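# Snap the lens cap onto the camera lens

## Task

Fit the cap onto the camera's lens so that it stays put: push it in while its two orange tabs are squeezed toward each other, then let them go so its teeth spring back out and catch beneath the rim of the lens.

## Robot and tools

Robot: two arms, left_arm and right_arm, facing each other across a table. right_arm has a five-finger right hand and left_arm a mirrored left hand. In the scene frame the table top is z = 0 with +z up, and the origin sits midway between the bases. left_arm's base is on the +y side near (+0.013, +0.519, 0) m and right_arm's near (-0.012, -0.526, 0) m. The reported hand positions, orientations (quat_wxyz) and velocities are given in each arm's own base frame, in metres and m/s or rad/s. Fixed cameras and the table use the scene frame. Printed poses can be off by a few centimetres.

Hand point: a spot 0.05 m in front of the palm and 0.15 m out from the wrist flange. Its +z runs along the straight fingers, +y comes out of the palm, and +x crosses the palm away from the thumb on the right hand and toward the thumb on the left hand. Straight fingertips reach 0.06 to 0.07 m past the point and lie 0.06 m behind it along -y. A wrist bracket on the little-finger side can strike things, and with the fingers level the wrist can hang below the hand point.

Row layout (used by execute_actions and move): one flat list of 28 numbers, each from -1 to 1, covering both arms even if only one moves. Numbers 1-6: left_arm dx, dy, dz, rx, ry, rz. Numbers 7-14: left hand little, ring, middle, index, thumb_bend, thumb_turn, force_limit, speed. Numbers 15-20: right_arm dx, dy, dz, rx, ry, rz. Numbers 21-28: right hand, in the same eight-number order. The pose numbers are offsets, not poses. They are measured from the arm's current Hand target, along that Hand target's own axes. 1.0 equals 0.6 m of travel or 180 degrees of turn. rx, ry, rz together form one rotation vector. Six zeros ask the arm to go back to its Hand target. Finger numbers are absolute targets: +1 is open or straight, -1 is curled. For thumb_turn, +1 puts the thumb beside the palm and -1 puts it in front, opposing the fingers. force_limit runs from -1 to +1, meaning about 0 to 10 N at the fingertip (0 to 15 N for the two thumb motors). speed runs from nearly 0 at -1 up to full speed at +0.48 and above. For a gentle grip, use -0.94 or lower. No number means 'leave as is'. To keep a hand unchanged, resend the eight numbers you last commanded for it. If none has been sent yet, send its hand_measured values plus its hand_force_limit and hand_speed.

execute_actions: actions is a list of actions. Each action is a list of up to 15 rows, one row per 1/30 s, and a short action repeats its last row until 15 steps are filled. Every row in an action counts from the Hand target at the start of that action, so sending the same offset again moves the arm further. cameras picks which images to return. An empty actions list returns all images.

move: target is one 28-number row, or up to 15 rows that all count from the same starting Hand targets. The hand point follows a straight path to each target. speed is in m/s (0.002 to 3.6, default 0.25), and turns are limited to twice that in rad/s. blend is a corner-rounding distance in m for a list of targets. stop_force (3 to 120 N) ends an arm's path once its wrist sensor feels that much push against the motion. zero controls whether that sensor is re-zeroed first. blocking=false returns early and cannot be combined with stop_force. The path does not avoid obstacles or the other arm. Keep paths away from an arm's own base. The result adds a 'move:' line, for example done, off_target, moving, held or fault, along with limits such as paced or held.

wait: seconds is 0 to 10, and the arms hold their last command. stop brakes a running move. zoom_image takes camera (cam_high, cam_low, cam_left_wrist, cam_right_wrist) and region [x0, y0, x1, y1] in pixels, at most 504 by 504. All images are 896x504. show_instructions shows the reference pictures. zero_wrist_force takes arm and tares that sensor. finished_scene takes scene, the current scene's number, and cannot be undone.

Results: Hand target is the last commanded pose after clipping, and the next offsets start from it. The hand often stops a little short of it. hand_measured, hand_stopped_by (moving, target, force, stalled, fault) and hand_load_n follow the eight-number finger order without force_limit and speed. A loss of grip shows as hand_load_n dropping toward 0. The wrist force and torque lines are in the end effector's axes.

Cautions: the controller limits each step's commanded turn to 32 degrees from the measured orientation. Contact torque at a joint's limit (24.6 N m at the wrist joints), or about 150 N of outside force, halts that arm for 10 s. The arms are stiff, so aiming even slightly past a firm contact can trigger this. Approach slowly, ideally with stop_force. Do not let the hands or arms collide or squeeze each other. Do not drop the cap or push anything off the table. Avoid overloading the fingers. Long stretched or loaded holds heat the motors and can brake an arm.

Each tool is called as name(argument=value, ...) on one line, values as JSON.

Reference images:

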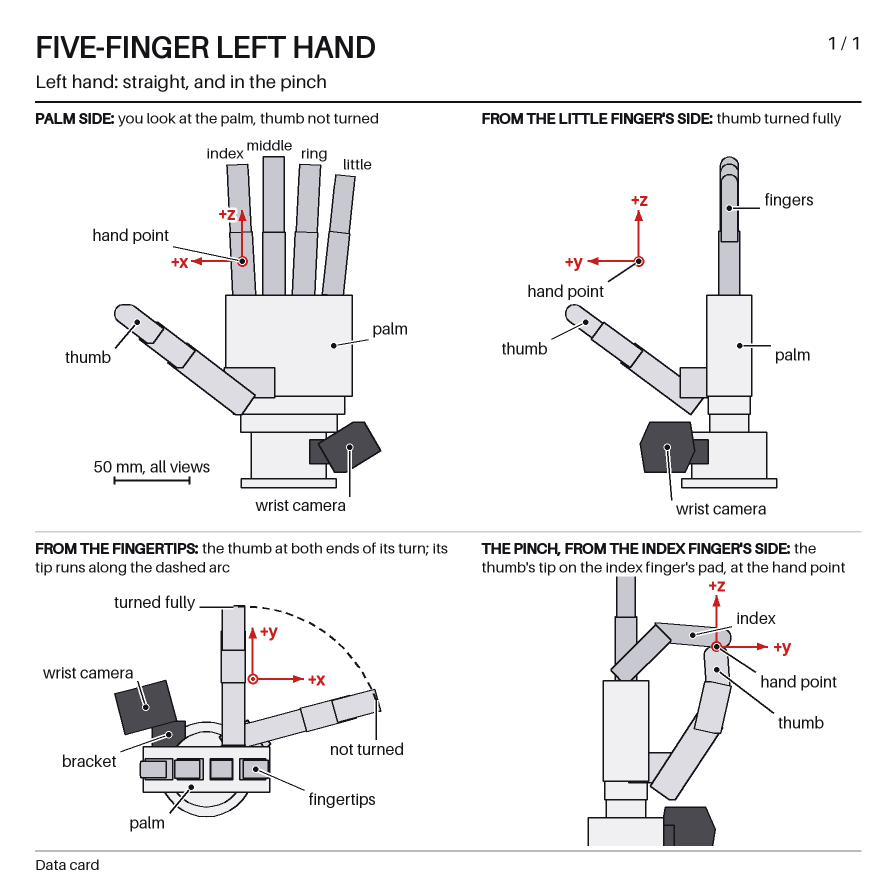

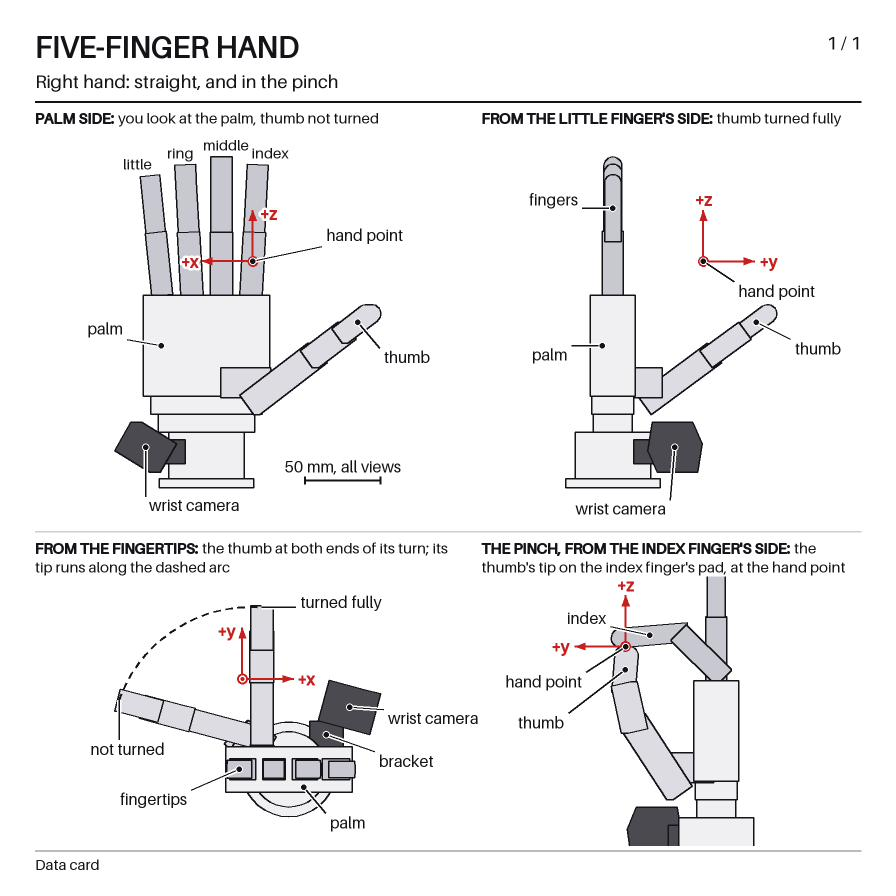

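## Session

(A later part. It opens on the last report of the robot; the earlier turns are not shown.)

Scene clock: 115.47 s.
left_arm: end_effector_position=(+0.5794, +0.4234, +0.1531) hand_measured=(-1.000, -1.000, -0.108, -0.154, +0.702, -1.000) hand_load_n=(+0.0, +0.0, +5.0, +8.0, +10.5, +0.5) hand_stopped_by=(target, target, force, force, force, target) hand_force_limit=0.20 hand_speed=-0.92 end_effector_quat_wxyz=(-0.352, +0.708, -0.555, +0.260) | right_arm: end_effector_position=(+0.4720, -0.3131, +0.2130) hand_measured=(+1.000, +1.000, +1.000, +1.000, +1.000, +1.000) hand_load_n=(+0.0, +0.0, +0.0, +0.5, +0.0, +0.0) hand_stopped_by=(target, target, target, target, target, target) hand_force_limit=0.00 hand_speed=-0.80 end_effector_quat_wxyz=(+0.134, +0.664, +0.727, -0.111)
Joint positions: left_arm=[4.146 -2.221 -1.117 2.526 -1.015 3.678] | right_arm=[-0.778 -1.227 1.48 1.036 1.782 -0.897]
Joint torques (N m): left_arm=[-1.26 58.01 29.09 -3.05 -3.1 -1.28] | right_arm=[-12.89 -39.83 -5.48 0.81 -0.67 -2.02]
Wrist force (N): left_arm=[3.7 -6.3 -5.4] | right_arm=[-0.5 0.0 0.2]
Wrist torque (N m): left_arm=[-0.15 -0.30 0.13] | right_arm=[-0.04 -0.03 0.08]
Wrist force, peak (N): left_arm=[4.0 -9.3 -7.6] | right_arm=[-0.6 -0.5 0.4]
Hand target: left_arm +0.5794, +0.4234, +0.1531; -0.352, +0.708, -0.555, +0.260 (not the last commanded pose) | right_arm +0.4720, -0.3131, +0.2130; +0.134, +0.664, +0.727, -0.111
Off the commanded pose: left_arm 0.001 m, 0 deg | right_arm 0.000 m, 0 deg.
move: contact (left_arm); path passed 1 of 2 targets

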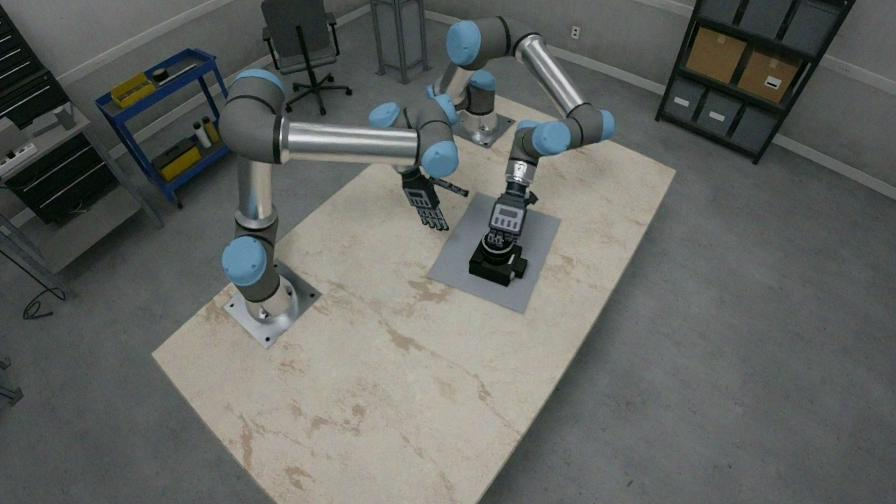

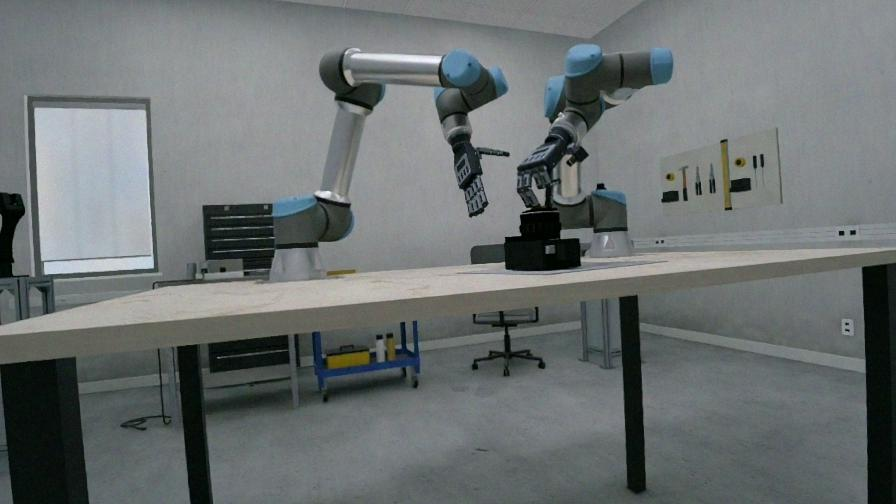

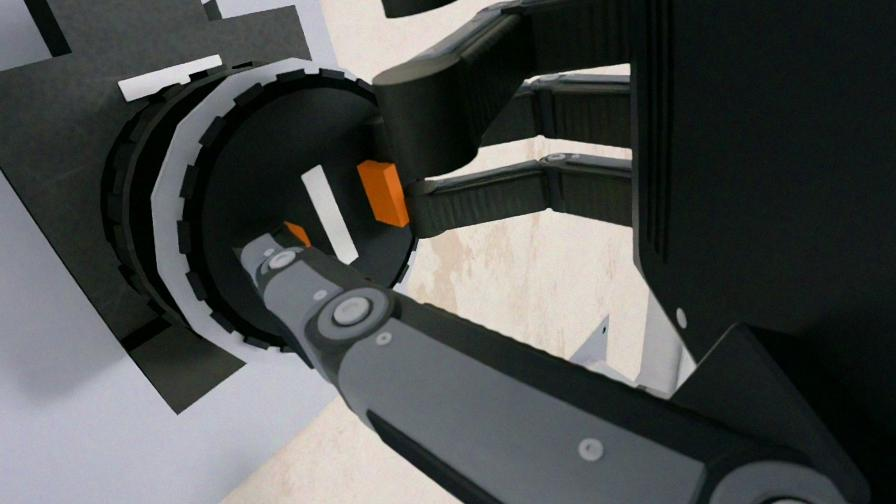

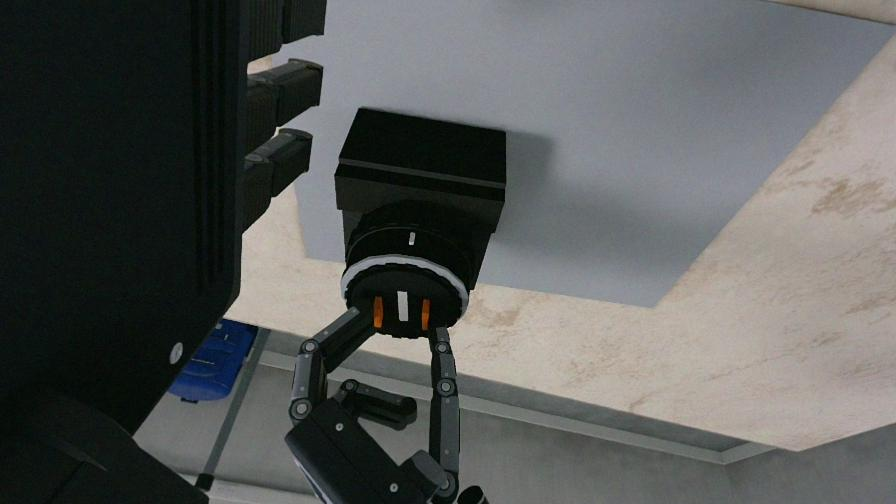

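move(target=[[-0.0001,-0.002,-0.0015,0,0,0,-1,-1,-0.44,-0.44,0.36,-1,0.2,-0.92,0,0,0,0,0,0,1,1,1,1,1,1,0,-0.8],[0.002,-0.002,-0.0015,0,0,0,-1,-1,-0.44,-0.44,0.36,-1,0.2,-0.92,0,0,0,0,0,0,1,1,1,1,1,1,0,-0.8]], speed=0.02, cameras=[])

move(target=[0.0001,0.0046,0.0036,0,0,0,-1,-1,-0.44,-0.44,0.36,-1,0.2,-0.92,0,0,0,0,0,0,1,1,1,1,1,1,0,-0.8], speed=0.01, stop_force=8, cameras=["all"])

zoom_image(camera="cam_low", region=[505, 190, 575, 250])

zoom_image(camera="cam_left_wrist", region=[100, 50, 450, 400])

zoom_image(camera="cam_right_wrist", region=[330, 190, 480, 360])

Scene clock: 117.77 s.
left_arm: end_effector_position=(+0.5797, +0.4225, +0.1546) hand_measured=(-1.000, -1.000, -0.108, -0.154, +0.702, -1.000) hand_load_n=(+0.0, +0.0, +5.0, +6.5, +11.5, -1.0) hand_stopped_by=(target, target, force, force, force, target) hand_force_limit=0.20 hand_speed=-0.92 end_effector_quat_wxyz=(-0.352, +0.708, -0.554, +0.260) | right_arm: end_effector_position=(+0.4720, -0.3131, +0.2130) hand_measured=(+1.000, +1.000, +1.000, +1.000, +1.000, +1.000) hand_load_n=(+0.0, +0.0, +0.0, +0.0, +0.0, +0.0) hand_stopped_by=(target, target, target, target, target, target) hand_force_limit=0.00 hand_speed=-0.80 end_effector_quat_wxyz=(+0.134, +0.664, +0.727, -0.111)
Joint positions: left_arm=[4.145 -2.219 -1.117 2.524 -1.016 3.677] | right_arm=[-0.778 -1.227 1.48 1.036 1.782 -0.897]
Joint torques (N m): left_arm=[-8.56 62.21 12.66 1.46 -2.15 -2.4] | right_arm=[-14 -39.46 -5.33 0.83 -0.68 -2.01]
Wrist force (N): left_arm=[0.8 1.3 -1.4] | right_arm=[-0.3 -0.2 0.3]
Wrist torque (N m): left_arm=[0.10 -0.21 0.07] | right_arm=[-0.05 -0.05 0.09]
Wrist force, peak (N): left_arm=[3.8 -6.5 -5.8] | right_arm=[-0.5 -0.3 0.3]
Hand target: left_arm +0.5798, +0.4222, +0.1546; -0.352, +0.708, -0.555, +0.260 | right_arm +0.4720, -0.3131, +0.2130; +0.134, +0.664, +0.727, -0.111
Off the commanded pose: left_arm 0.000 m, 0 deg | right_arm 0.000 m, 0 deg.
move: done
No camera images: "cameras" was empty.

Scene clock: 119.17 s.
left_arm: end_effector_position=(+0.5798, +0.4222, +0.1511) hand_measured=(-1.000, -1.000, -0.108, -0.154, +0.702, -1.000) hand_load_n=(+0.5, +0.0, +6.0, +6.5, +11.0, -2.0) hand_stopped_by=(target, target, force, force, force, target) hand_force_limit=0.20 hand_speed=-0.92 end_effector_quat_wxyz=(-0.352, +0.708, -0.555, +0.260) | right_arm: end_effector_position=(+0.4720, -0.3131, +0.2130) hand_measured=(+1.000, +1.000, +1.000, +1.000, +1.000, +1.000) hand_load_n=(+0.0, +0.0, +0.0, +0.0, +0.0, +0.0) hand_stopped_by=(target, target, target, target, target, target) hand_force_limit=0.00 hand_speed=-0.80 end_effector_quat_wxyz=(+0.134, +0.664, +0.727, -0.111)
Joint positions: left_arm=[4.144 -2.22 -1.124 2.532 -1.016 3.677] | right_arm=[-0.778 -1.227 1.48 1.036 1.782 -0.897]
Joint torques (N m): left_arm=[-5.5 35.11 11.32 1.02 -1.88 -2.35] | right_arm=[-13.23 -39.43 -5.58 0.89 -0.52 -2.11]
Wrist force (N): left_arm=[0.2 -1.2 -2.2] | right_arm=[-0.2 -0.2 0.1]
Wrist torque (N m): left_arm=[-0.04 -0.17 0.09] | right_arm=[-0.05 -0.06 0.09]
Wrist force, peak (N): left_arm=[0.3 -0.7 -2.4] | right_arm=[-0.4 -0.2 0.4]
Hand target: left_arm +0.5798, +0.4222, +0.1511; -0.352, +0.708, -0.555, +0.260 | right_arm +0.4720, -0.3131, +0.2130; +0.134, +0.664, +0.727, -0.111
Off the commanded pose: left_arm 0.000 m, 0 deg | right_arm 0.000 m, 0 deg.
move: done

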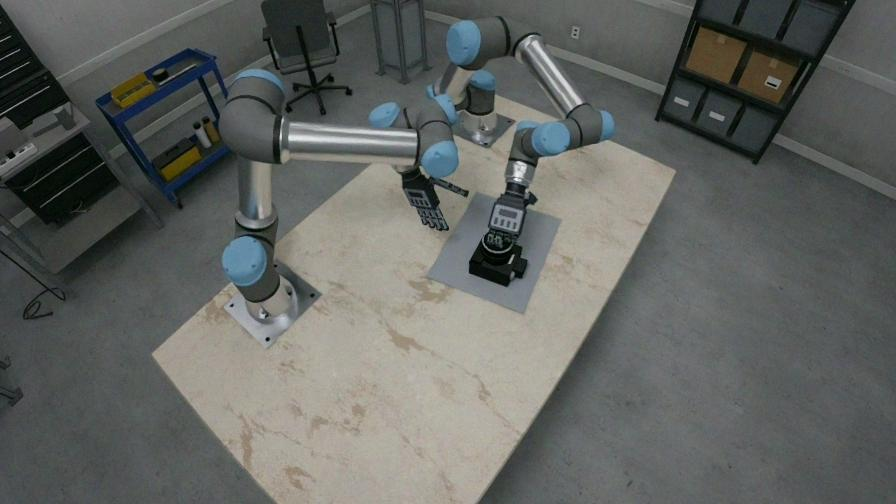

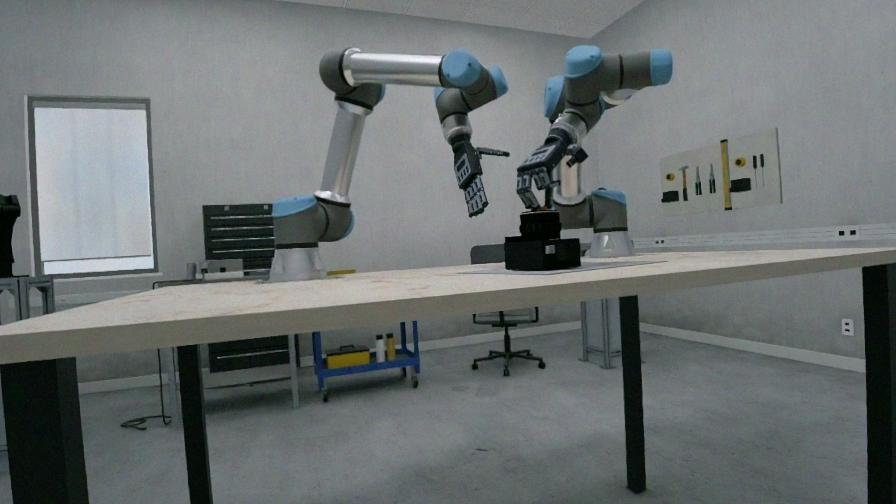

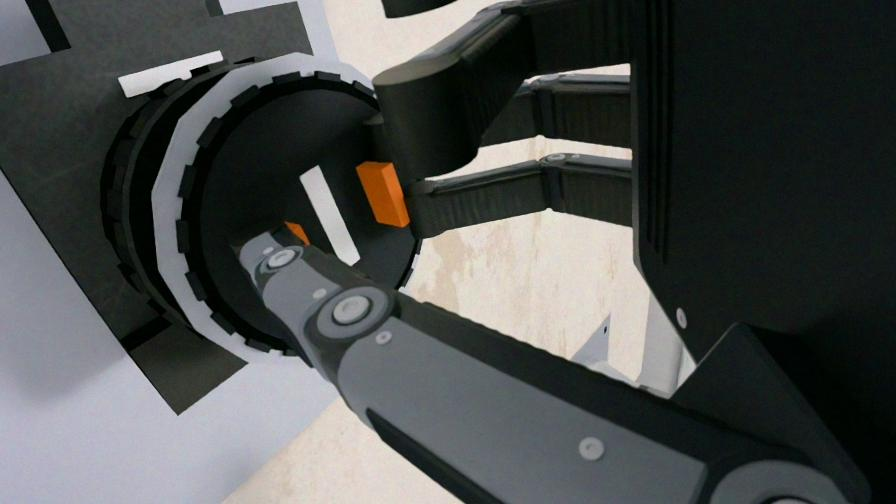

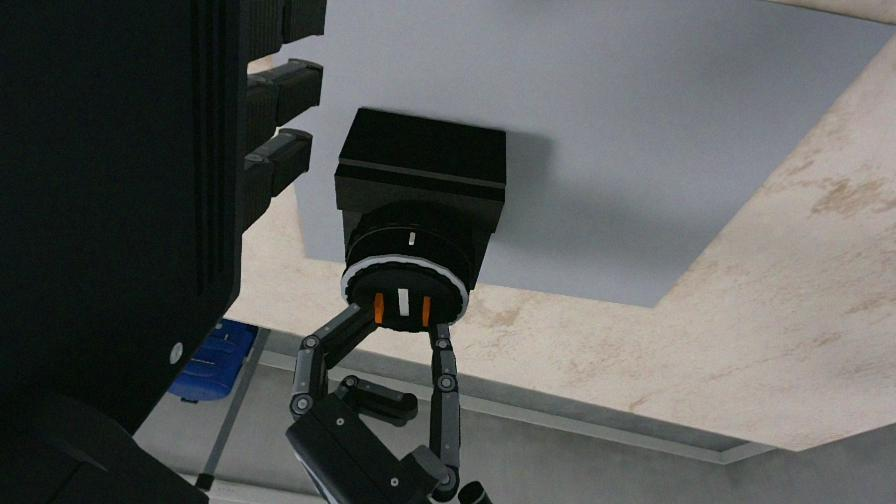

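Scaled by 7.200 from the camera's 896x504 image, which has a finer 1280x720 frame.

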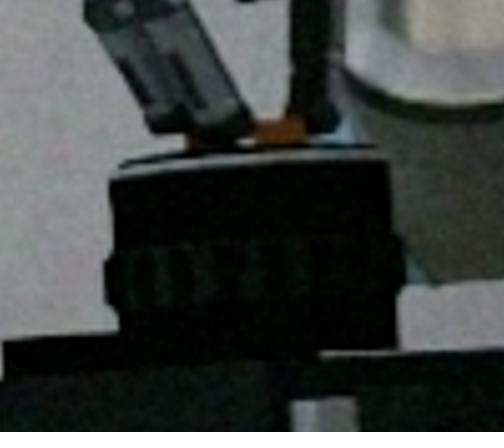

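Scaled by 1.440 from the camera's 896x504 image, which has a finer 1280x720 frame.

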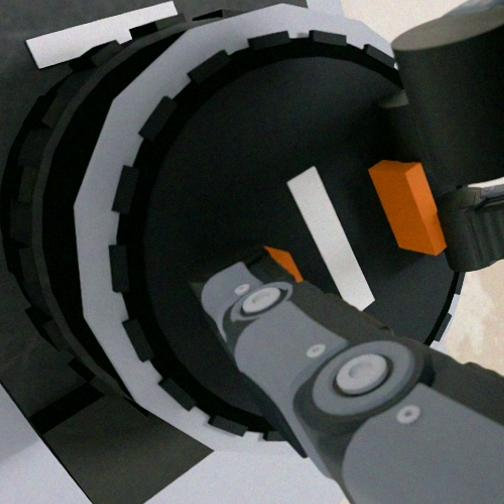

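Scaled by 2.965 from the camera's 896x504 image, which has a finer 1280x720 frame.

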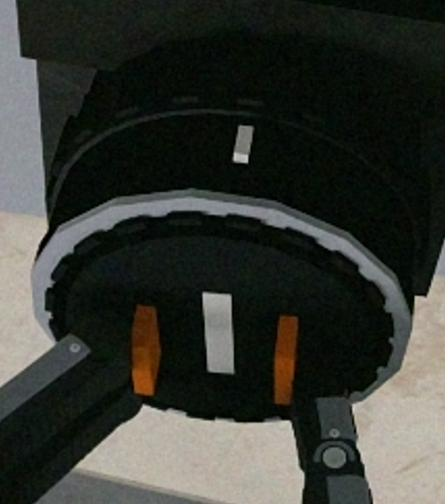

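move(target=[0.0001,0.0039,0.0031,0,0,0,-1,-1,-0.44,-0.44,0.36,-1,0.2,-0.92,0,0,0,0,0,0,1,1,1,1,1,1,0,-0.8], speed=0.008, stop_force=8, cameras=["all"])

zoom_image(camera="cam_low", region=[505, 190, 575, 250])

zoom_image(camera="cam_left_wrist", region=[100, 50, 450, 400])

zoom_image(camera="cam_right_wrist", region=[330, 190, 480, 360])

Scene clock: 121.07 s.
left_arm: end_effector_position=(+0.5798, +0.4223, +0.1499) hand_measured=(-1.000, -1.000, -0.108, -0.154, +0.702, -1.000) hand_load_n=(+0.0, +0.0, +6.0, +7.0, +10.5, -2.5) hand_stopped_by=(target, target, force, force, force, target) hand_force_limit=0.20 hand_speed=-0.92 end_effector_quat_wxyz=(-0.352, +0.708, -0.554, +0.260) | right_arm: end_effector_position=(+0.4720, -0.3131, +0.2130) hand_measured=(+1.000, +1.000, +1.000, +1.000, +1.000, +1.000) hand_load_n=(+0.0, +0.0, +0.0, +0.0, +0.0, +0.0) hand_stopped_by=(target, target, target, target, target, target) hand_force_limit=0.00 hand_speed=-0.80 end_effector_quat_wxyz=(+0.134, +0.664, +0.727, -0.111)
Joint positions: left_arm=[4.144 -2.221 -1.126 2.535 -1.016 3.677] | right_arm=[-0.778 -1.227 1.48 1.036 1.782 -0.897]
Joint torques (N m): left_arm=[-5.48 51.62 27.9 -3.79 -1.59 -1.75] | right_arm=[-13.14 -40.06 -5.73 0.91 -0.5 -1.92]
Wrist force (N): left_arm=[0.2 -7.3 -5.2] | right_arm=[-0.4 0.0 0.3]
Wrist torque (N m): left_arm=[-0.13 -0.25 0.15] | right_arm=[-0.04 -0.03 0.08]
Wrist force, peak (N): left_arm=[0.1 -9.5 -7.2] | right_arm=[-0.4 -0.1 0.5]
Hand target: left_arm +0.5798, +0.4223, +0.1499; -0.352, +0.708, -0.555, +0.260 (not the last commanded pose) | right_arm +0.4720, -0.3131, +0.2130; +0.134, +0.664, +0.727, -0.111
Off the commanded pose: left_arm 0.002 m, 0 deg | right_arm 0.000 m, 0 deg.
move: contact (left_arm)

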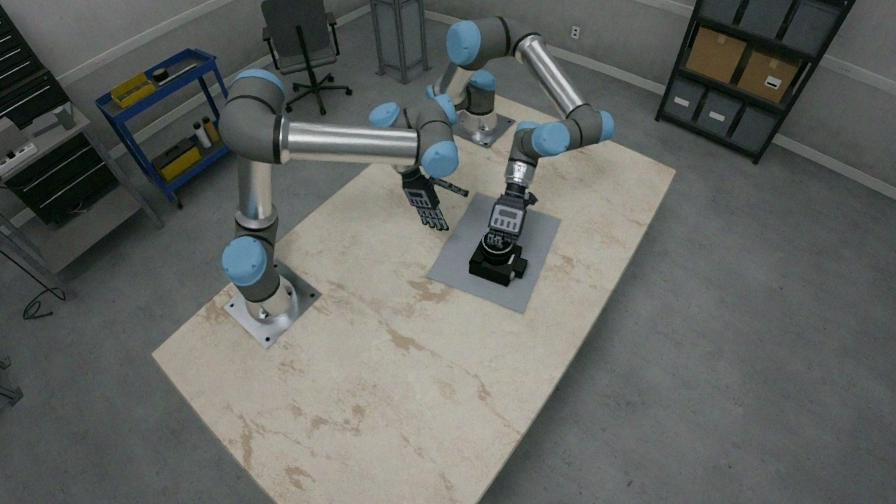

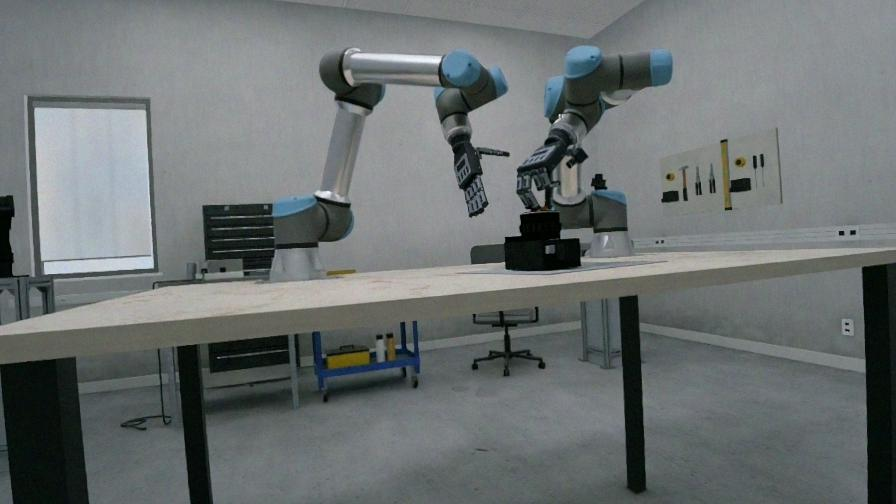

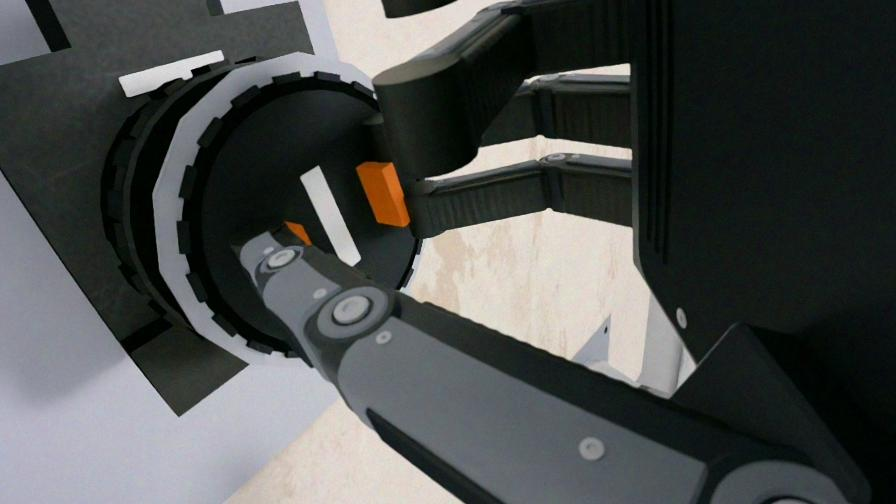

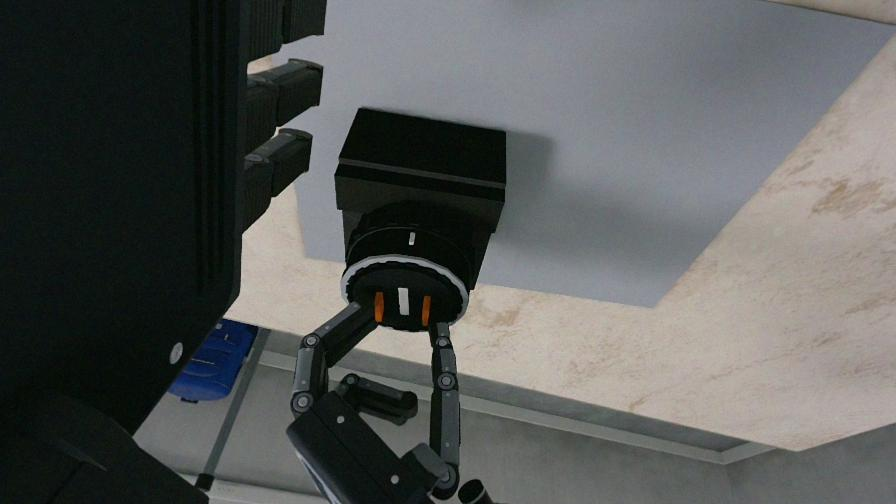

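Scaled by 7.200 from the camera's 896x504 image, which has a finer 1280x720 frame.

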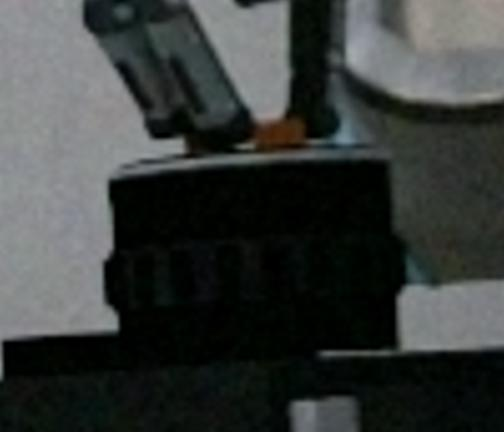

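Scaled by 1.440 from the camera's 896x504 image, which has a finer 1280x720 frame.

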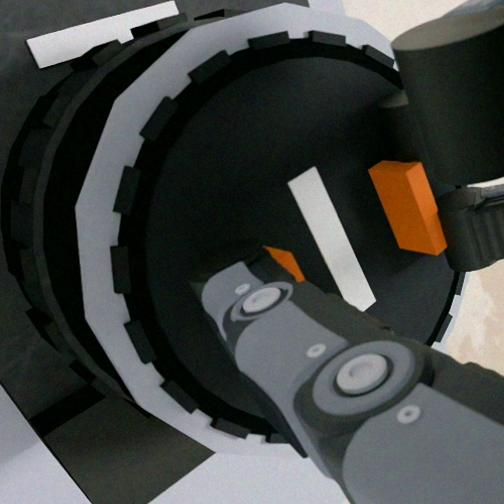

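Scaled by 2.965 from the camera's 896x504 image, which has a finer 1280x720 frame.

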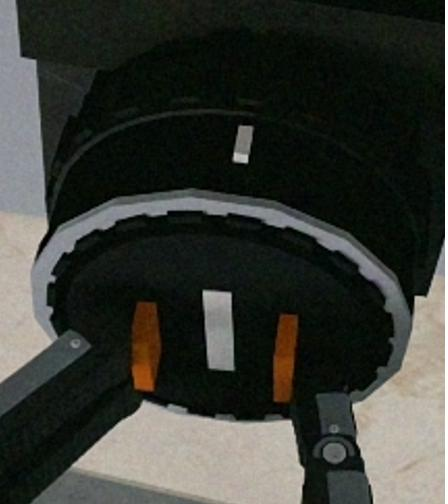

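move(target=[0.0001,0.0039,0.0031,0,0,0,-1,-1,-0.44,-0.44,0.36,-1,0.2,-0.92,0,0,0,0,0,0,1,1,1,1,1,1,0,-0.8], speed=0.008, stop_force=10, cameras=["all"])

zoom_image(camera="cam_low", region=[505, 190, 575, 250])

zoom_image(camera="cam_right_wrist", region=[330, 190, 480, 360])

Scene clock: 123.50 s.
left_arm: end_effector_position=(+0.5798, +0.4223, +0.1493) hand_measured=(-1.000, -1.000, -0.108, -0.154, +0.702, -1.000) hand_load_n=(+0.0, +0.0, +4.5, +6.0, +11.5, -2.0) hand_stopped_by=(target, target, force, force, force, target) hand_force_limit=0.20 hand_speed=-0.92 end_effector_quat_wxyz=(-0.352, +0.708, -0.555, +0.260) | right_arm: end_effector_position=(+0.4720, -0.3131, +0.2130) hand_measured=(+1.000, +1.000, +1.000, +1.000, +1.000, +1.000) hand_load_n=(+0.0, +0.0, +0.0, +0.0, +0.0, +0.0) hand_stopped_by=(target, target, target, target, target, target) hand_force_limit=0.00 hand_speed=-0.80 end_effector_quat_wxyz=(+0.134, +0.664, +0.727, -0.111)
Joint positions: left_arm=[4.144 -2.221 -1.127 2.537 -1.016 3.677] | right_arm=[-0.778 -1.227 1.48 1.036 1.782 -0.897]
Joint torques (N m): left_arm=[-5.25 52 23.74 -3.86 -1.89 -1.12] | right_arm=[-12.74 -39.84 -5.34 0.85 -0.44 -1.81]
Wrist force (N): left_arm=[0.3 -14.2 -10.2] | right_arm=[-0.3 -0.1 0.2]
Wrist torque (N m): left_arm=[-0.23 -0.29 0.21] | right_arm=[-0.04 -0.06 0.10]
Wrist force, peak (N): left_arm=[-0.1 -18.8 -12.9] | right_arm=[-0.6 -0.3 0.3]
Hand target: left_arm +0.5798, +0.4223, +0.1493; -0.352, +0.708, -0.555, +0.260 (not the last commanded pose) | right_arm +0.4720, -0.3131, +0.2130; +0.134, +0.664, +0.727, -0.111
Off the commanded pose: left_arm 0.002 m, 0 deg | right_arm 0.000 m, 0 deg.
move: contact (left_arm)

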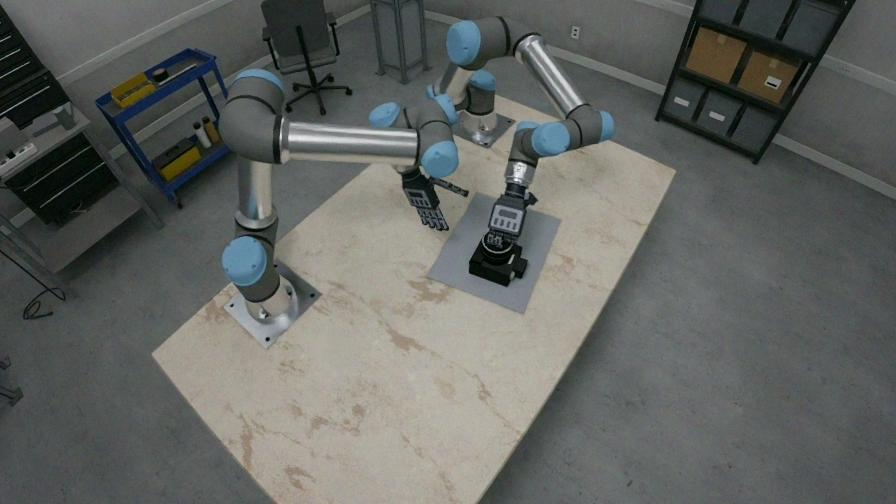

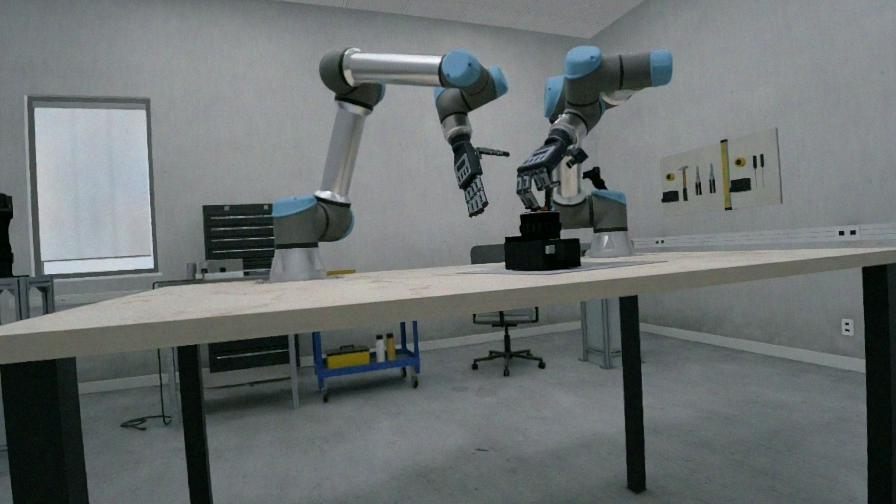

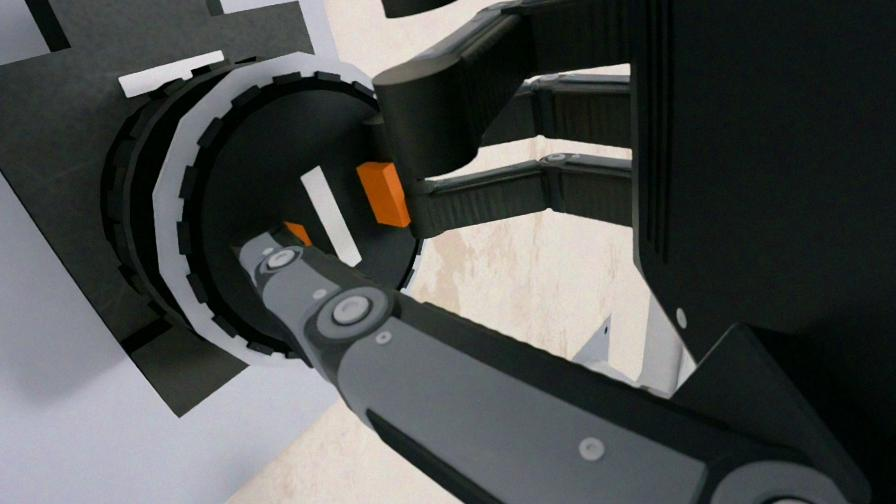

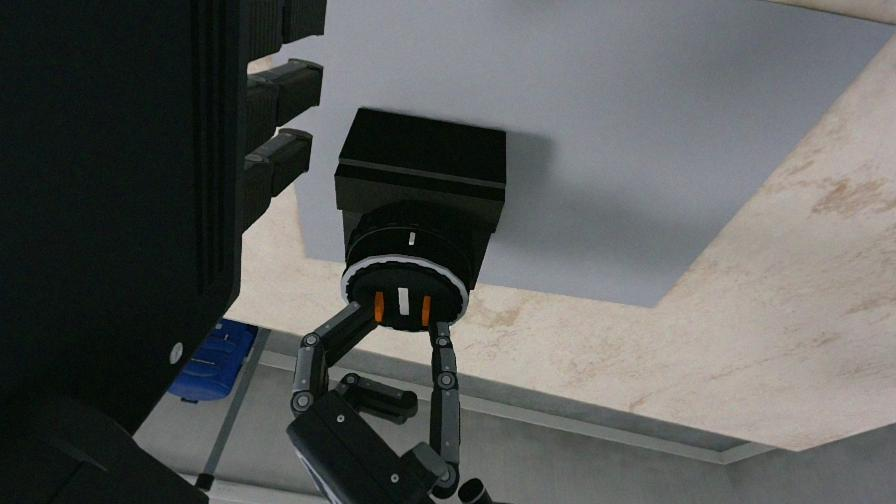

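Scaled by 7.200 from the camera's 896x504 image, which has a finer 1280x720 frame.

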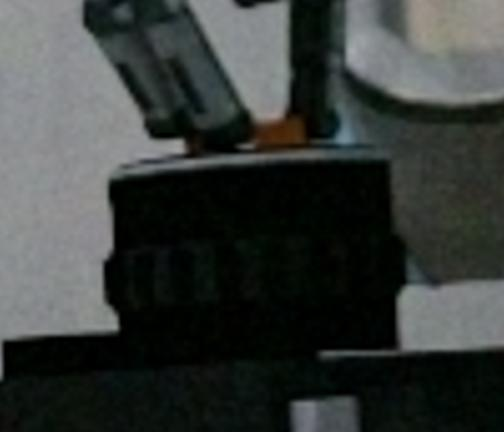

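Scaled by 2.965 from the camera's 896x504 image, which has a finer 1280x720 frame.

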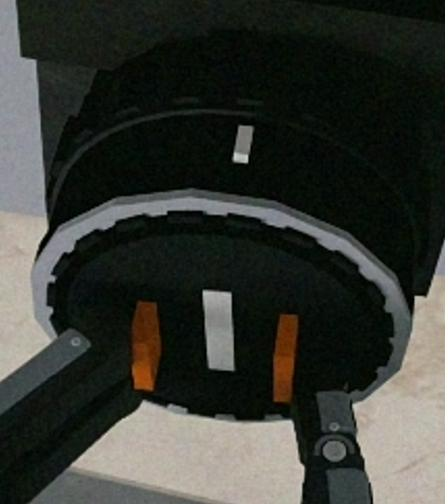

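move(target=[0,-0.0009,-0.0007,0,0,0,-1,-1,-0.44,-0.44,0.36,-1,0.2,-0.92,0,0,0,0,0,0,1,1,1,1,1,1,0,-0.8], speed=0.01, cameras=[])

move(target=[0,0,0,0,0,0,-1,-1,0.1,0.1,0.95,-1,0.2,-0.8,0,0,0,0,0,0,1,1,1,1,1,1,0,-0.8], speed=0.05, cameras=["cam_left_wrist","cam_right_wrist","cam_low"])

zoom_image(camera="cam_low", region=[505, 190, 575, 250])

zoom_image(camera="cam_right_wrist", region=[330, 190, 480, 360])

Scene clock: 124.67 s.
left_arm: end_effector_position=(+0.5798, +0.4223, +0.1499) hand_measured=(-1.000, -1.000, -0.108, -0.154, +0.702, -1.000) hand_load_n=(+0.0, +0.0, +5.5, +6.0, +11.0, -2.0) hand_stopped_by=(target, target, force, force, force, target) hand_force_limit=0.20 hand_speed=-0.92 end_effector_quat_wxyz=(-0.352, +0.708, -0.555, +0.260) | right_arm: end_effector_position=(+0.4720, -0.3131, +0.2130) hand_measured=(+1.000, +1.000, +1.000, +1.000, +1.000, +1.000) hand_load_n=(+0.0, +0.0, +0.0, +0.0, +0.0, +0.0) hand_stopped_by=(target, target, target, target, target, target) hand_force_limit=0.00 hand_speed=-0.80 end_effector_quat_wxyz=(+0.134, +0.664, +0.727, -0.111)
Joint positions: left_arm=[4.144 -2.221 -1.126 2.536 -1.016 3.677] | right_arm=[-0.778 -1.227 1.48 1.036 1.782 -0.897]
Joint torques (N m): left_arm=[-6.33 60.63 29.93 -3.63 -2.34 -1.92] | right_arm=[-12.86 -40.99 -4.98 0.82 -0.55 -1.87]
Wrist force (N): left_arm=[0.4 -3.8 -2.6] | right_arm=[-0.4 -0.1 0.2]
Wrist torque (N m): left_arm=[-0.02 -0.19 0.10] | right_arm=[-0.05 -0.04 0.09]
Wrist force, peak (N): left_arm=[0.5 -14.3 -10.4] | right_arm=[-0.5 -0.2 0.3]
Hand target: left_arm +0.5798, +0.4223, +0.1500; -0.352, +0.708, -0.555, +0.260 | right_arm +0.4720, -0.3131, +0.2130; +0.134, +0.664, +0.727, -0.111
Off the commanded pose: left_arm 0.000 m, 0 deg | right_arm 0.000 m, 0 deg.
move: done
No camera images: "cameras" was empty.

Scene clock: 125.80 s.
left_arm: end_effector_position=(+0.5798, +0.4223, +0.1501) hand_measured=(-1.000, -1.000, -0.022, +0.100, +0.950, -1.000) hand_load_n=(+0.0, +0.0, -11.0, +0.0, +0.0, +0.0) hand_stopped_by=(target, target, stalled, target, target, target) hand_force_limit=0.20 hand_speed=-0.80 end_effector_quat_wxyz=(-0.352, +0.708, -0.555, +0.260) | right_arm: end_effector_position=(+0.4720, -0.3131, +0.2130) hand_measured=(+1.000, +1.000, +1.000, +1.000, +1.000, +1.000) hand_load_n=(+0.0, +0.0, +0.0, +0.0, +0.0, +0.0) hand_stopped_by=(target, target, target, target, target, target) hand_force_limit=0.00 hand_speed=-0.80 end_effector_quat_wxyz=(+0.134, +0.664, +0.727, -0.111)
Joint positions: left_arm=[4.144 -2.221 -1.126 2.535 -1.016 3.677] | right_arm=[-0.778 -1.227 1.48 1.036 1.782 -0.897]
Joint torques (N m): left_arm=[-6.87 31.48 21.55 1.69 0.74 -2.34] | right_arm=[-13.17 -40.5 -5.26 0.83 -0.52 -1.98]
Wrist force (N): left_arm=[0.0 -5.3 -14.1] | right_arm=[-0.4 -0.3 0.3]
Wrist torque (N m): left_arm=[0.06 -0.49 0.20] | right_arm=[-0.08 -0.04 0.08]
Wrist force, peak (N): left_arm=[-0.2 -4.6 -17.3] | right_arm=[-0.3 -0.4 0.6]
Hand target: left_arm +0.5798, +0.4223, +0.1500; -0.352, +0.708, -0.555, +0.260 | right_arm +0.4720, -0.3131, +0.2130; +0.134, +0.664, +0.727, -0.111
Off the commanded pose: left_arm 0.000 m, 0 deg | right_arm 0.000 m, 0 deg.
move: done
Images, in order (width x height): cam_low 896x504, cam_left_wrist 896x504, cam_right_wrist 896x504.

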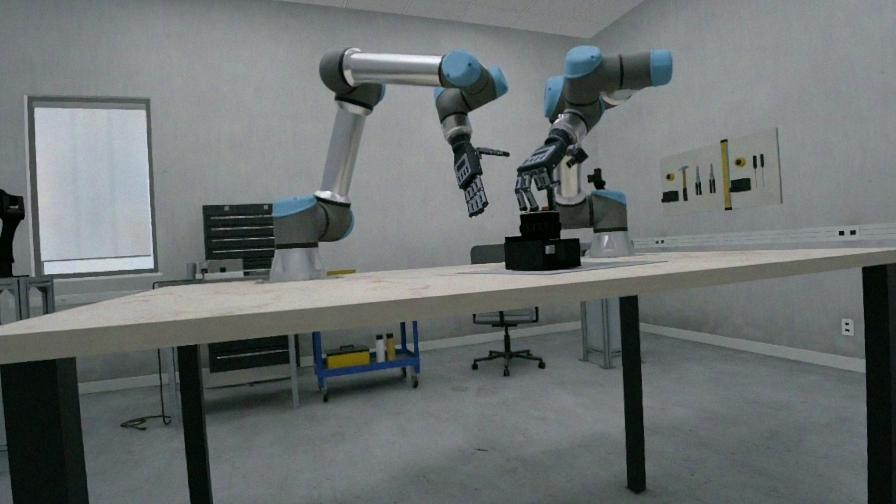

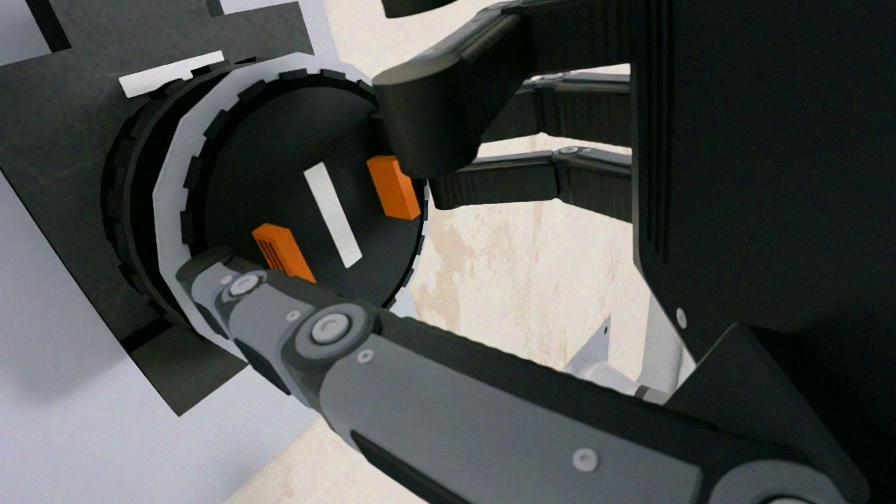

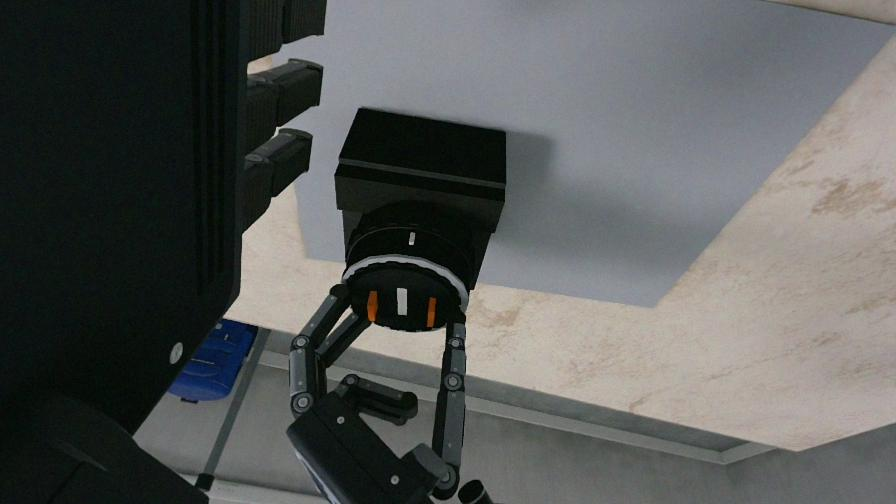

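Scaled by 7.200 from the camera's 896x504 image, which has a finer 1280x720 frame.

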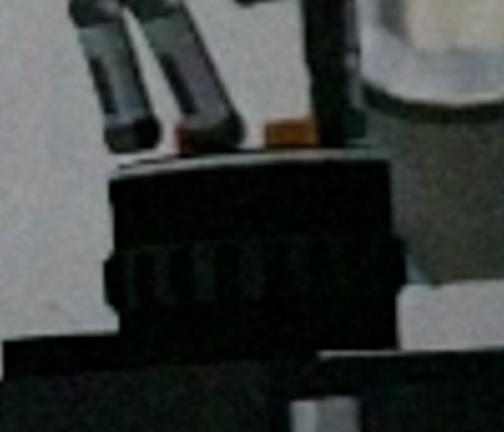

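Scaled by 2.965 from the camera's 896x504 image, which has a finer 1280x720 frame.

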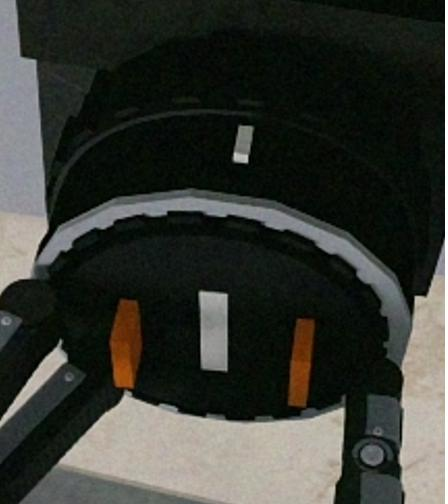

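move(target=[0,-0.0066,-0.0051,0,0,0,-1,-1,0.1,0.1,0.95,-1,0.2,-0.8,0,0,0,0,0,0,1,1,1,1,1,1,0,-0.8], speed=0.02, cameras=["cam_left_wrist","cam_right_wrist"])

zoom_image(camera="cam_right_wrist", region=[330, 190, 480, 360])

Scene clock: 127.67 s.
left_arm: end_effector_position=(+0.5799, +0.4222, +0.1548) hand_measured=(-1.000, -1.000, -0.020, +0.100, +0.950, -1.000) hand_load_n=(+0.0, +0.0, +0.0, +0.0, +0.0, +0.0) hand_stopped_by=(target, target, stalled, target, target, target) hand_force_limit=0.20 hand_speed=-0.80 end_effector_quat_wxyz=(-0.352, +0.708, -0.555, +0.260) | right_arm: end_effector_position=(+0.4720, -0.3131, +0.2130) hand_measured=(+1.000, +1.000, +1.000, +1.000, +1.000, +1.000) hand_load_n=(+0.0, +0.0, +0.0, +0.0, +0.0, +0.0) hand_stopped_by=(target, target, target, target, target, target) hand_force_limit=0.00 hand_speed=-0.80 end_effector_quat_wxyz=(+0.134, +0.664, +0.727, -0.111)
Joint positions: left_arm=[4.144 -2.218 -1.118 2.525 -1.016 3.676] | right_arm=[-0.778 -1.227 1.48 1.036 1.782 -0.897]
Joint torques (N m): left_arm=[-7.61 62.48 32.44 -3.14 -1.47 -2.29] | right_arm=[-12.93 -40.16 -5.96 0.92 -0.44 -2.03]
Wrist force (N): left_arm=[0.9 1.4 -1.3] | right_arm=[-0.3 -0.3 0.3]
Wrist torque (N m): left_arm=[0.14 -0.21 0.07] | right_arm=[-0.08 -0.06 0.09]
Wrist force, peak (N): left_arm=[-0.1 -6.4 -15.2] | right_arm=[-0.6 -0.3 0.4]
Hand target: left_arm +0.5799, +0.4222, +0.1550; -0.352, +0.708, -0.555, +0.260 | right_arm +0.4720, -0.3131, +0.2130; +0.134, +0.664, +0.727, -0.111
Off the commanded pose: left_arm 0.000 m, 0 deg | right_arm 0.000 m, 0 deg.
move: done
Images, in order (width x height): cam_left_wrist 896x504, cam_right_wrist 896x504.

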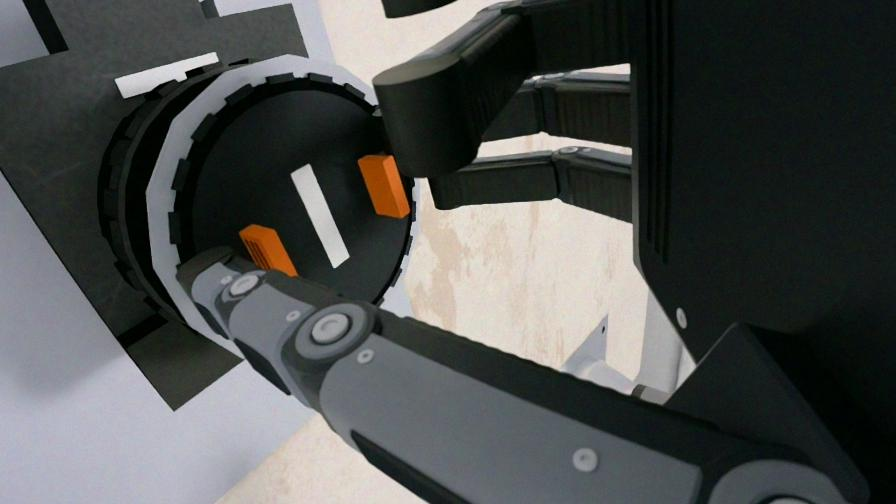

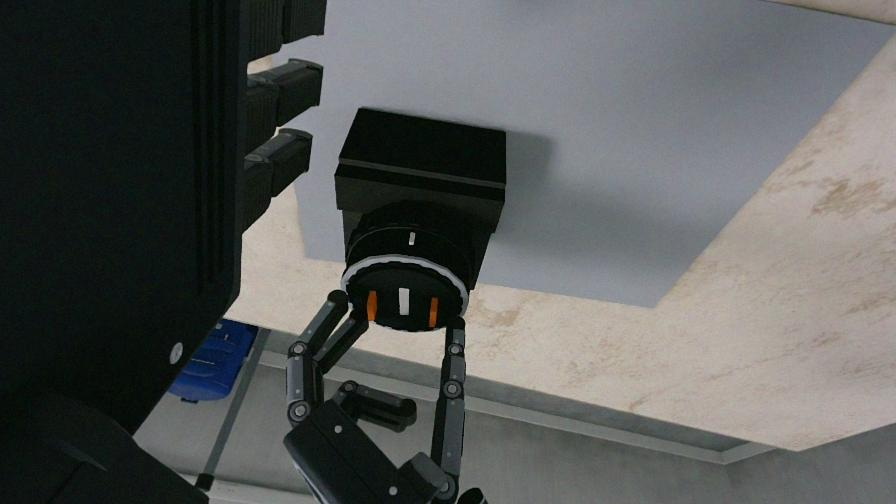

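Scaled by 2.965 from the camera's 896x504 image, which has a finer 1280x720 frame.

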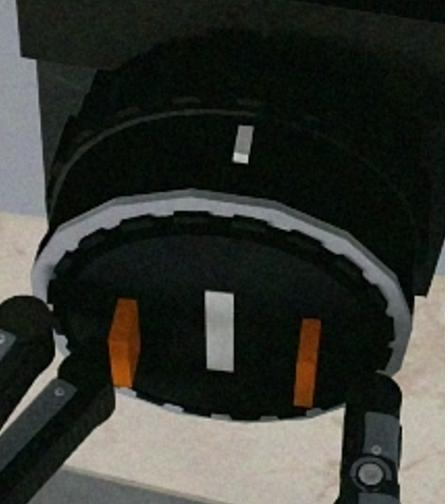

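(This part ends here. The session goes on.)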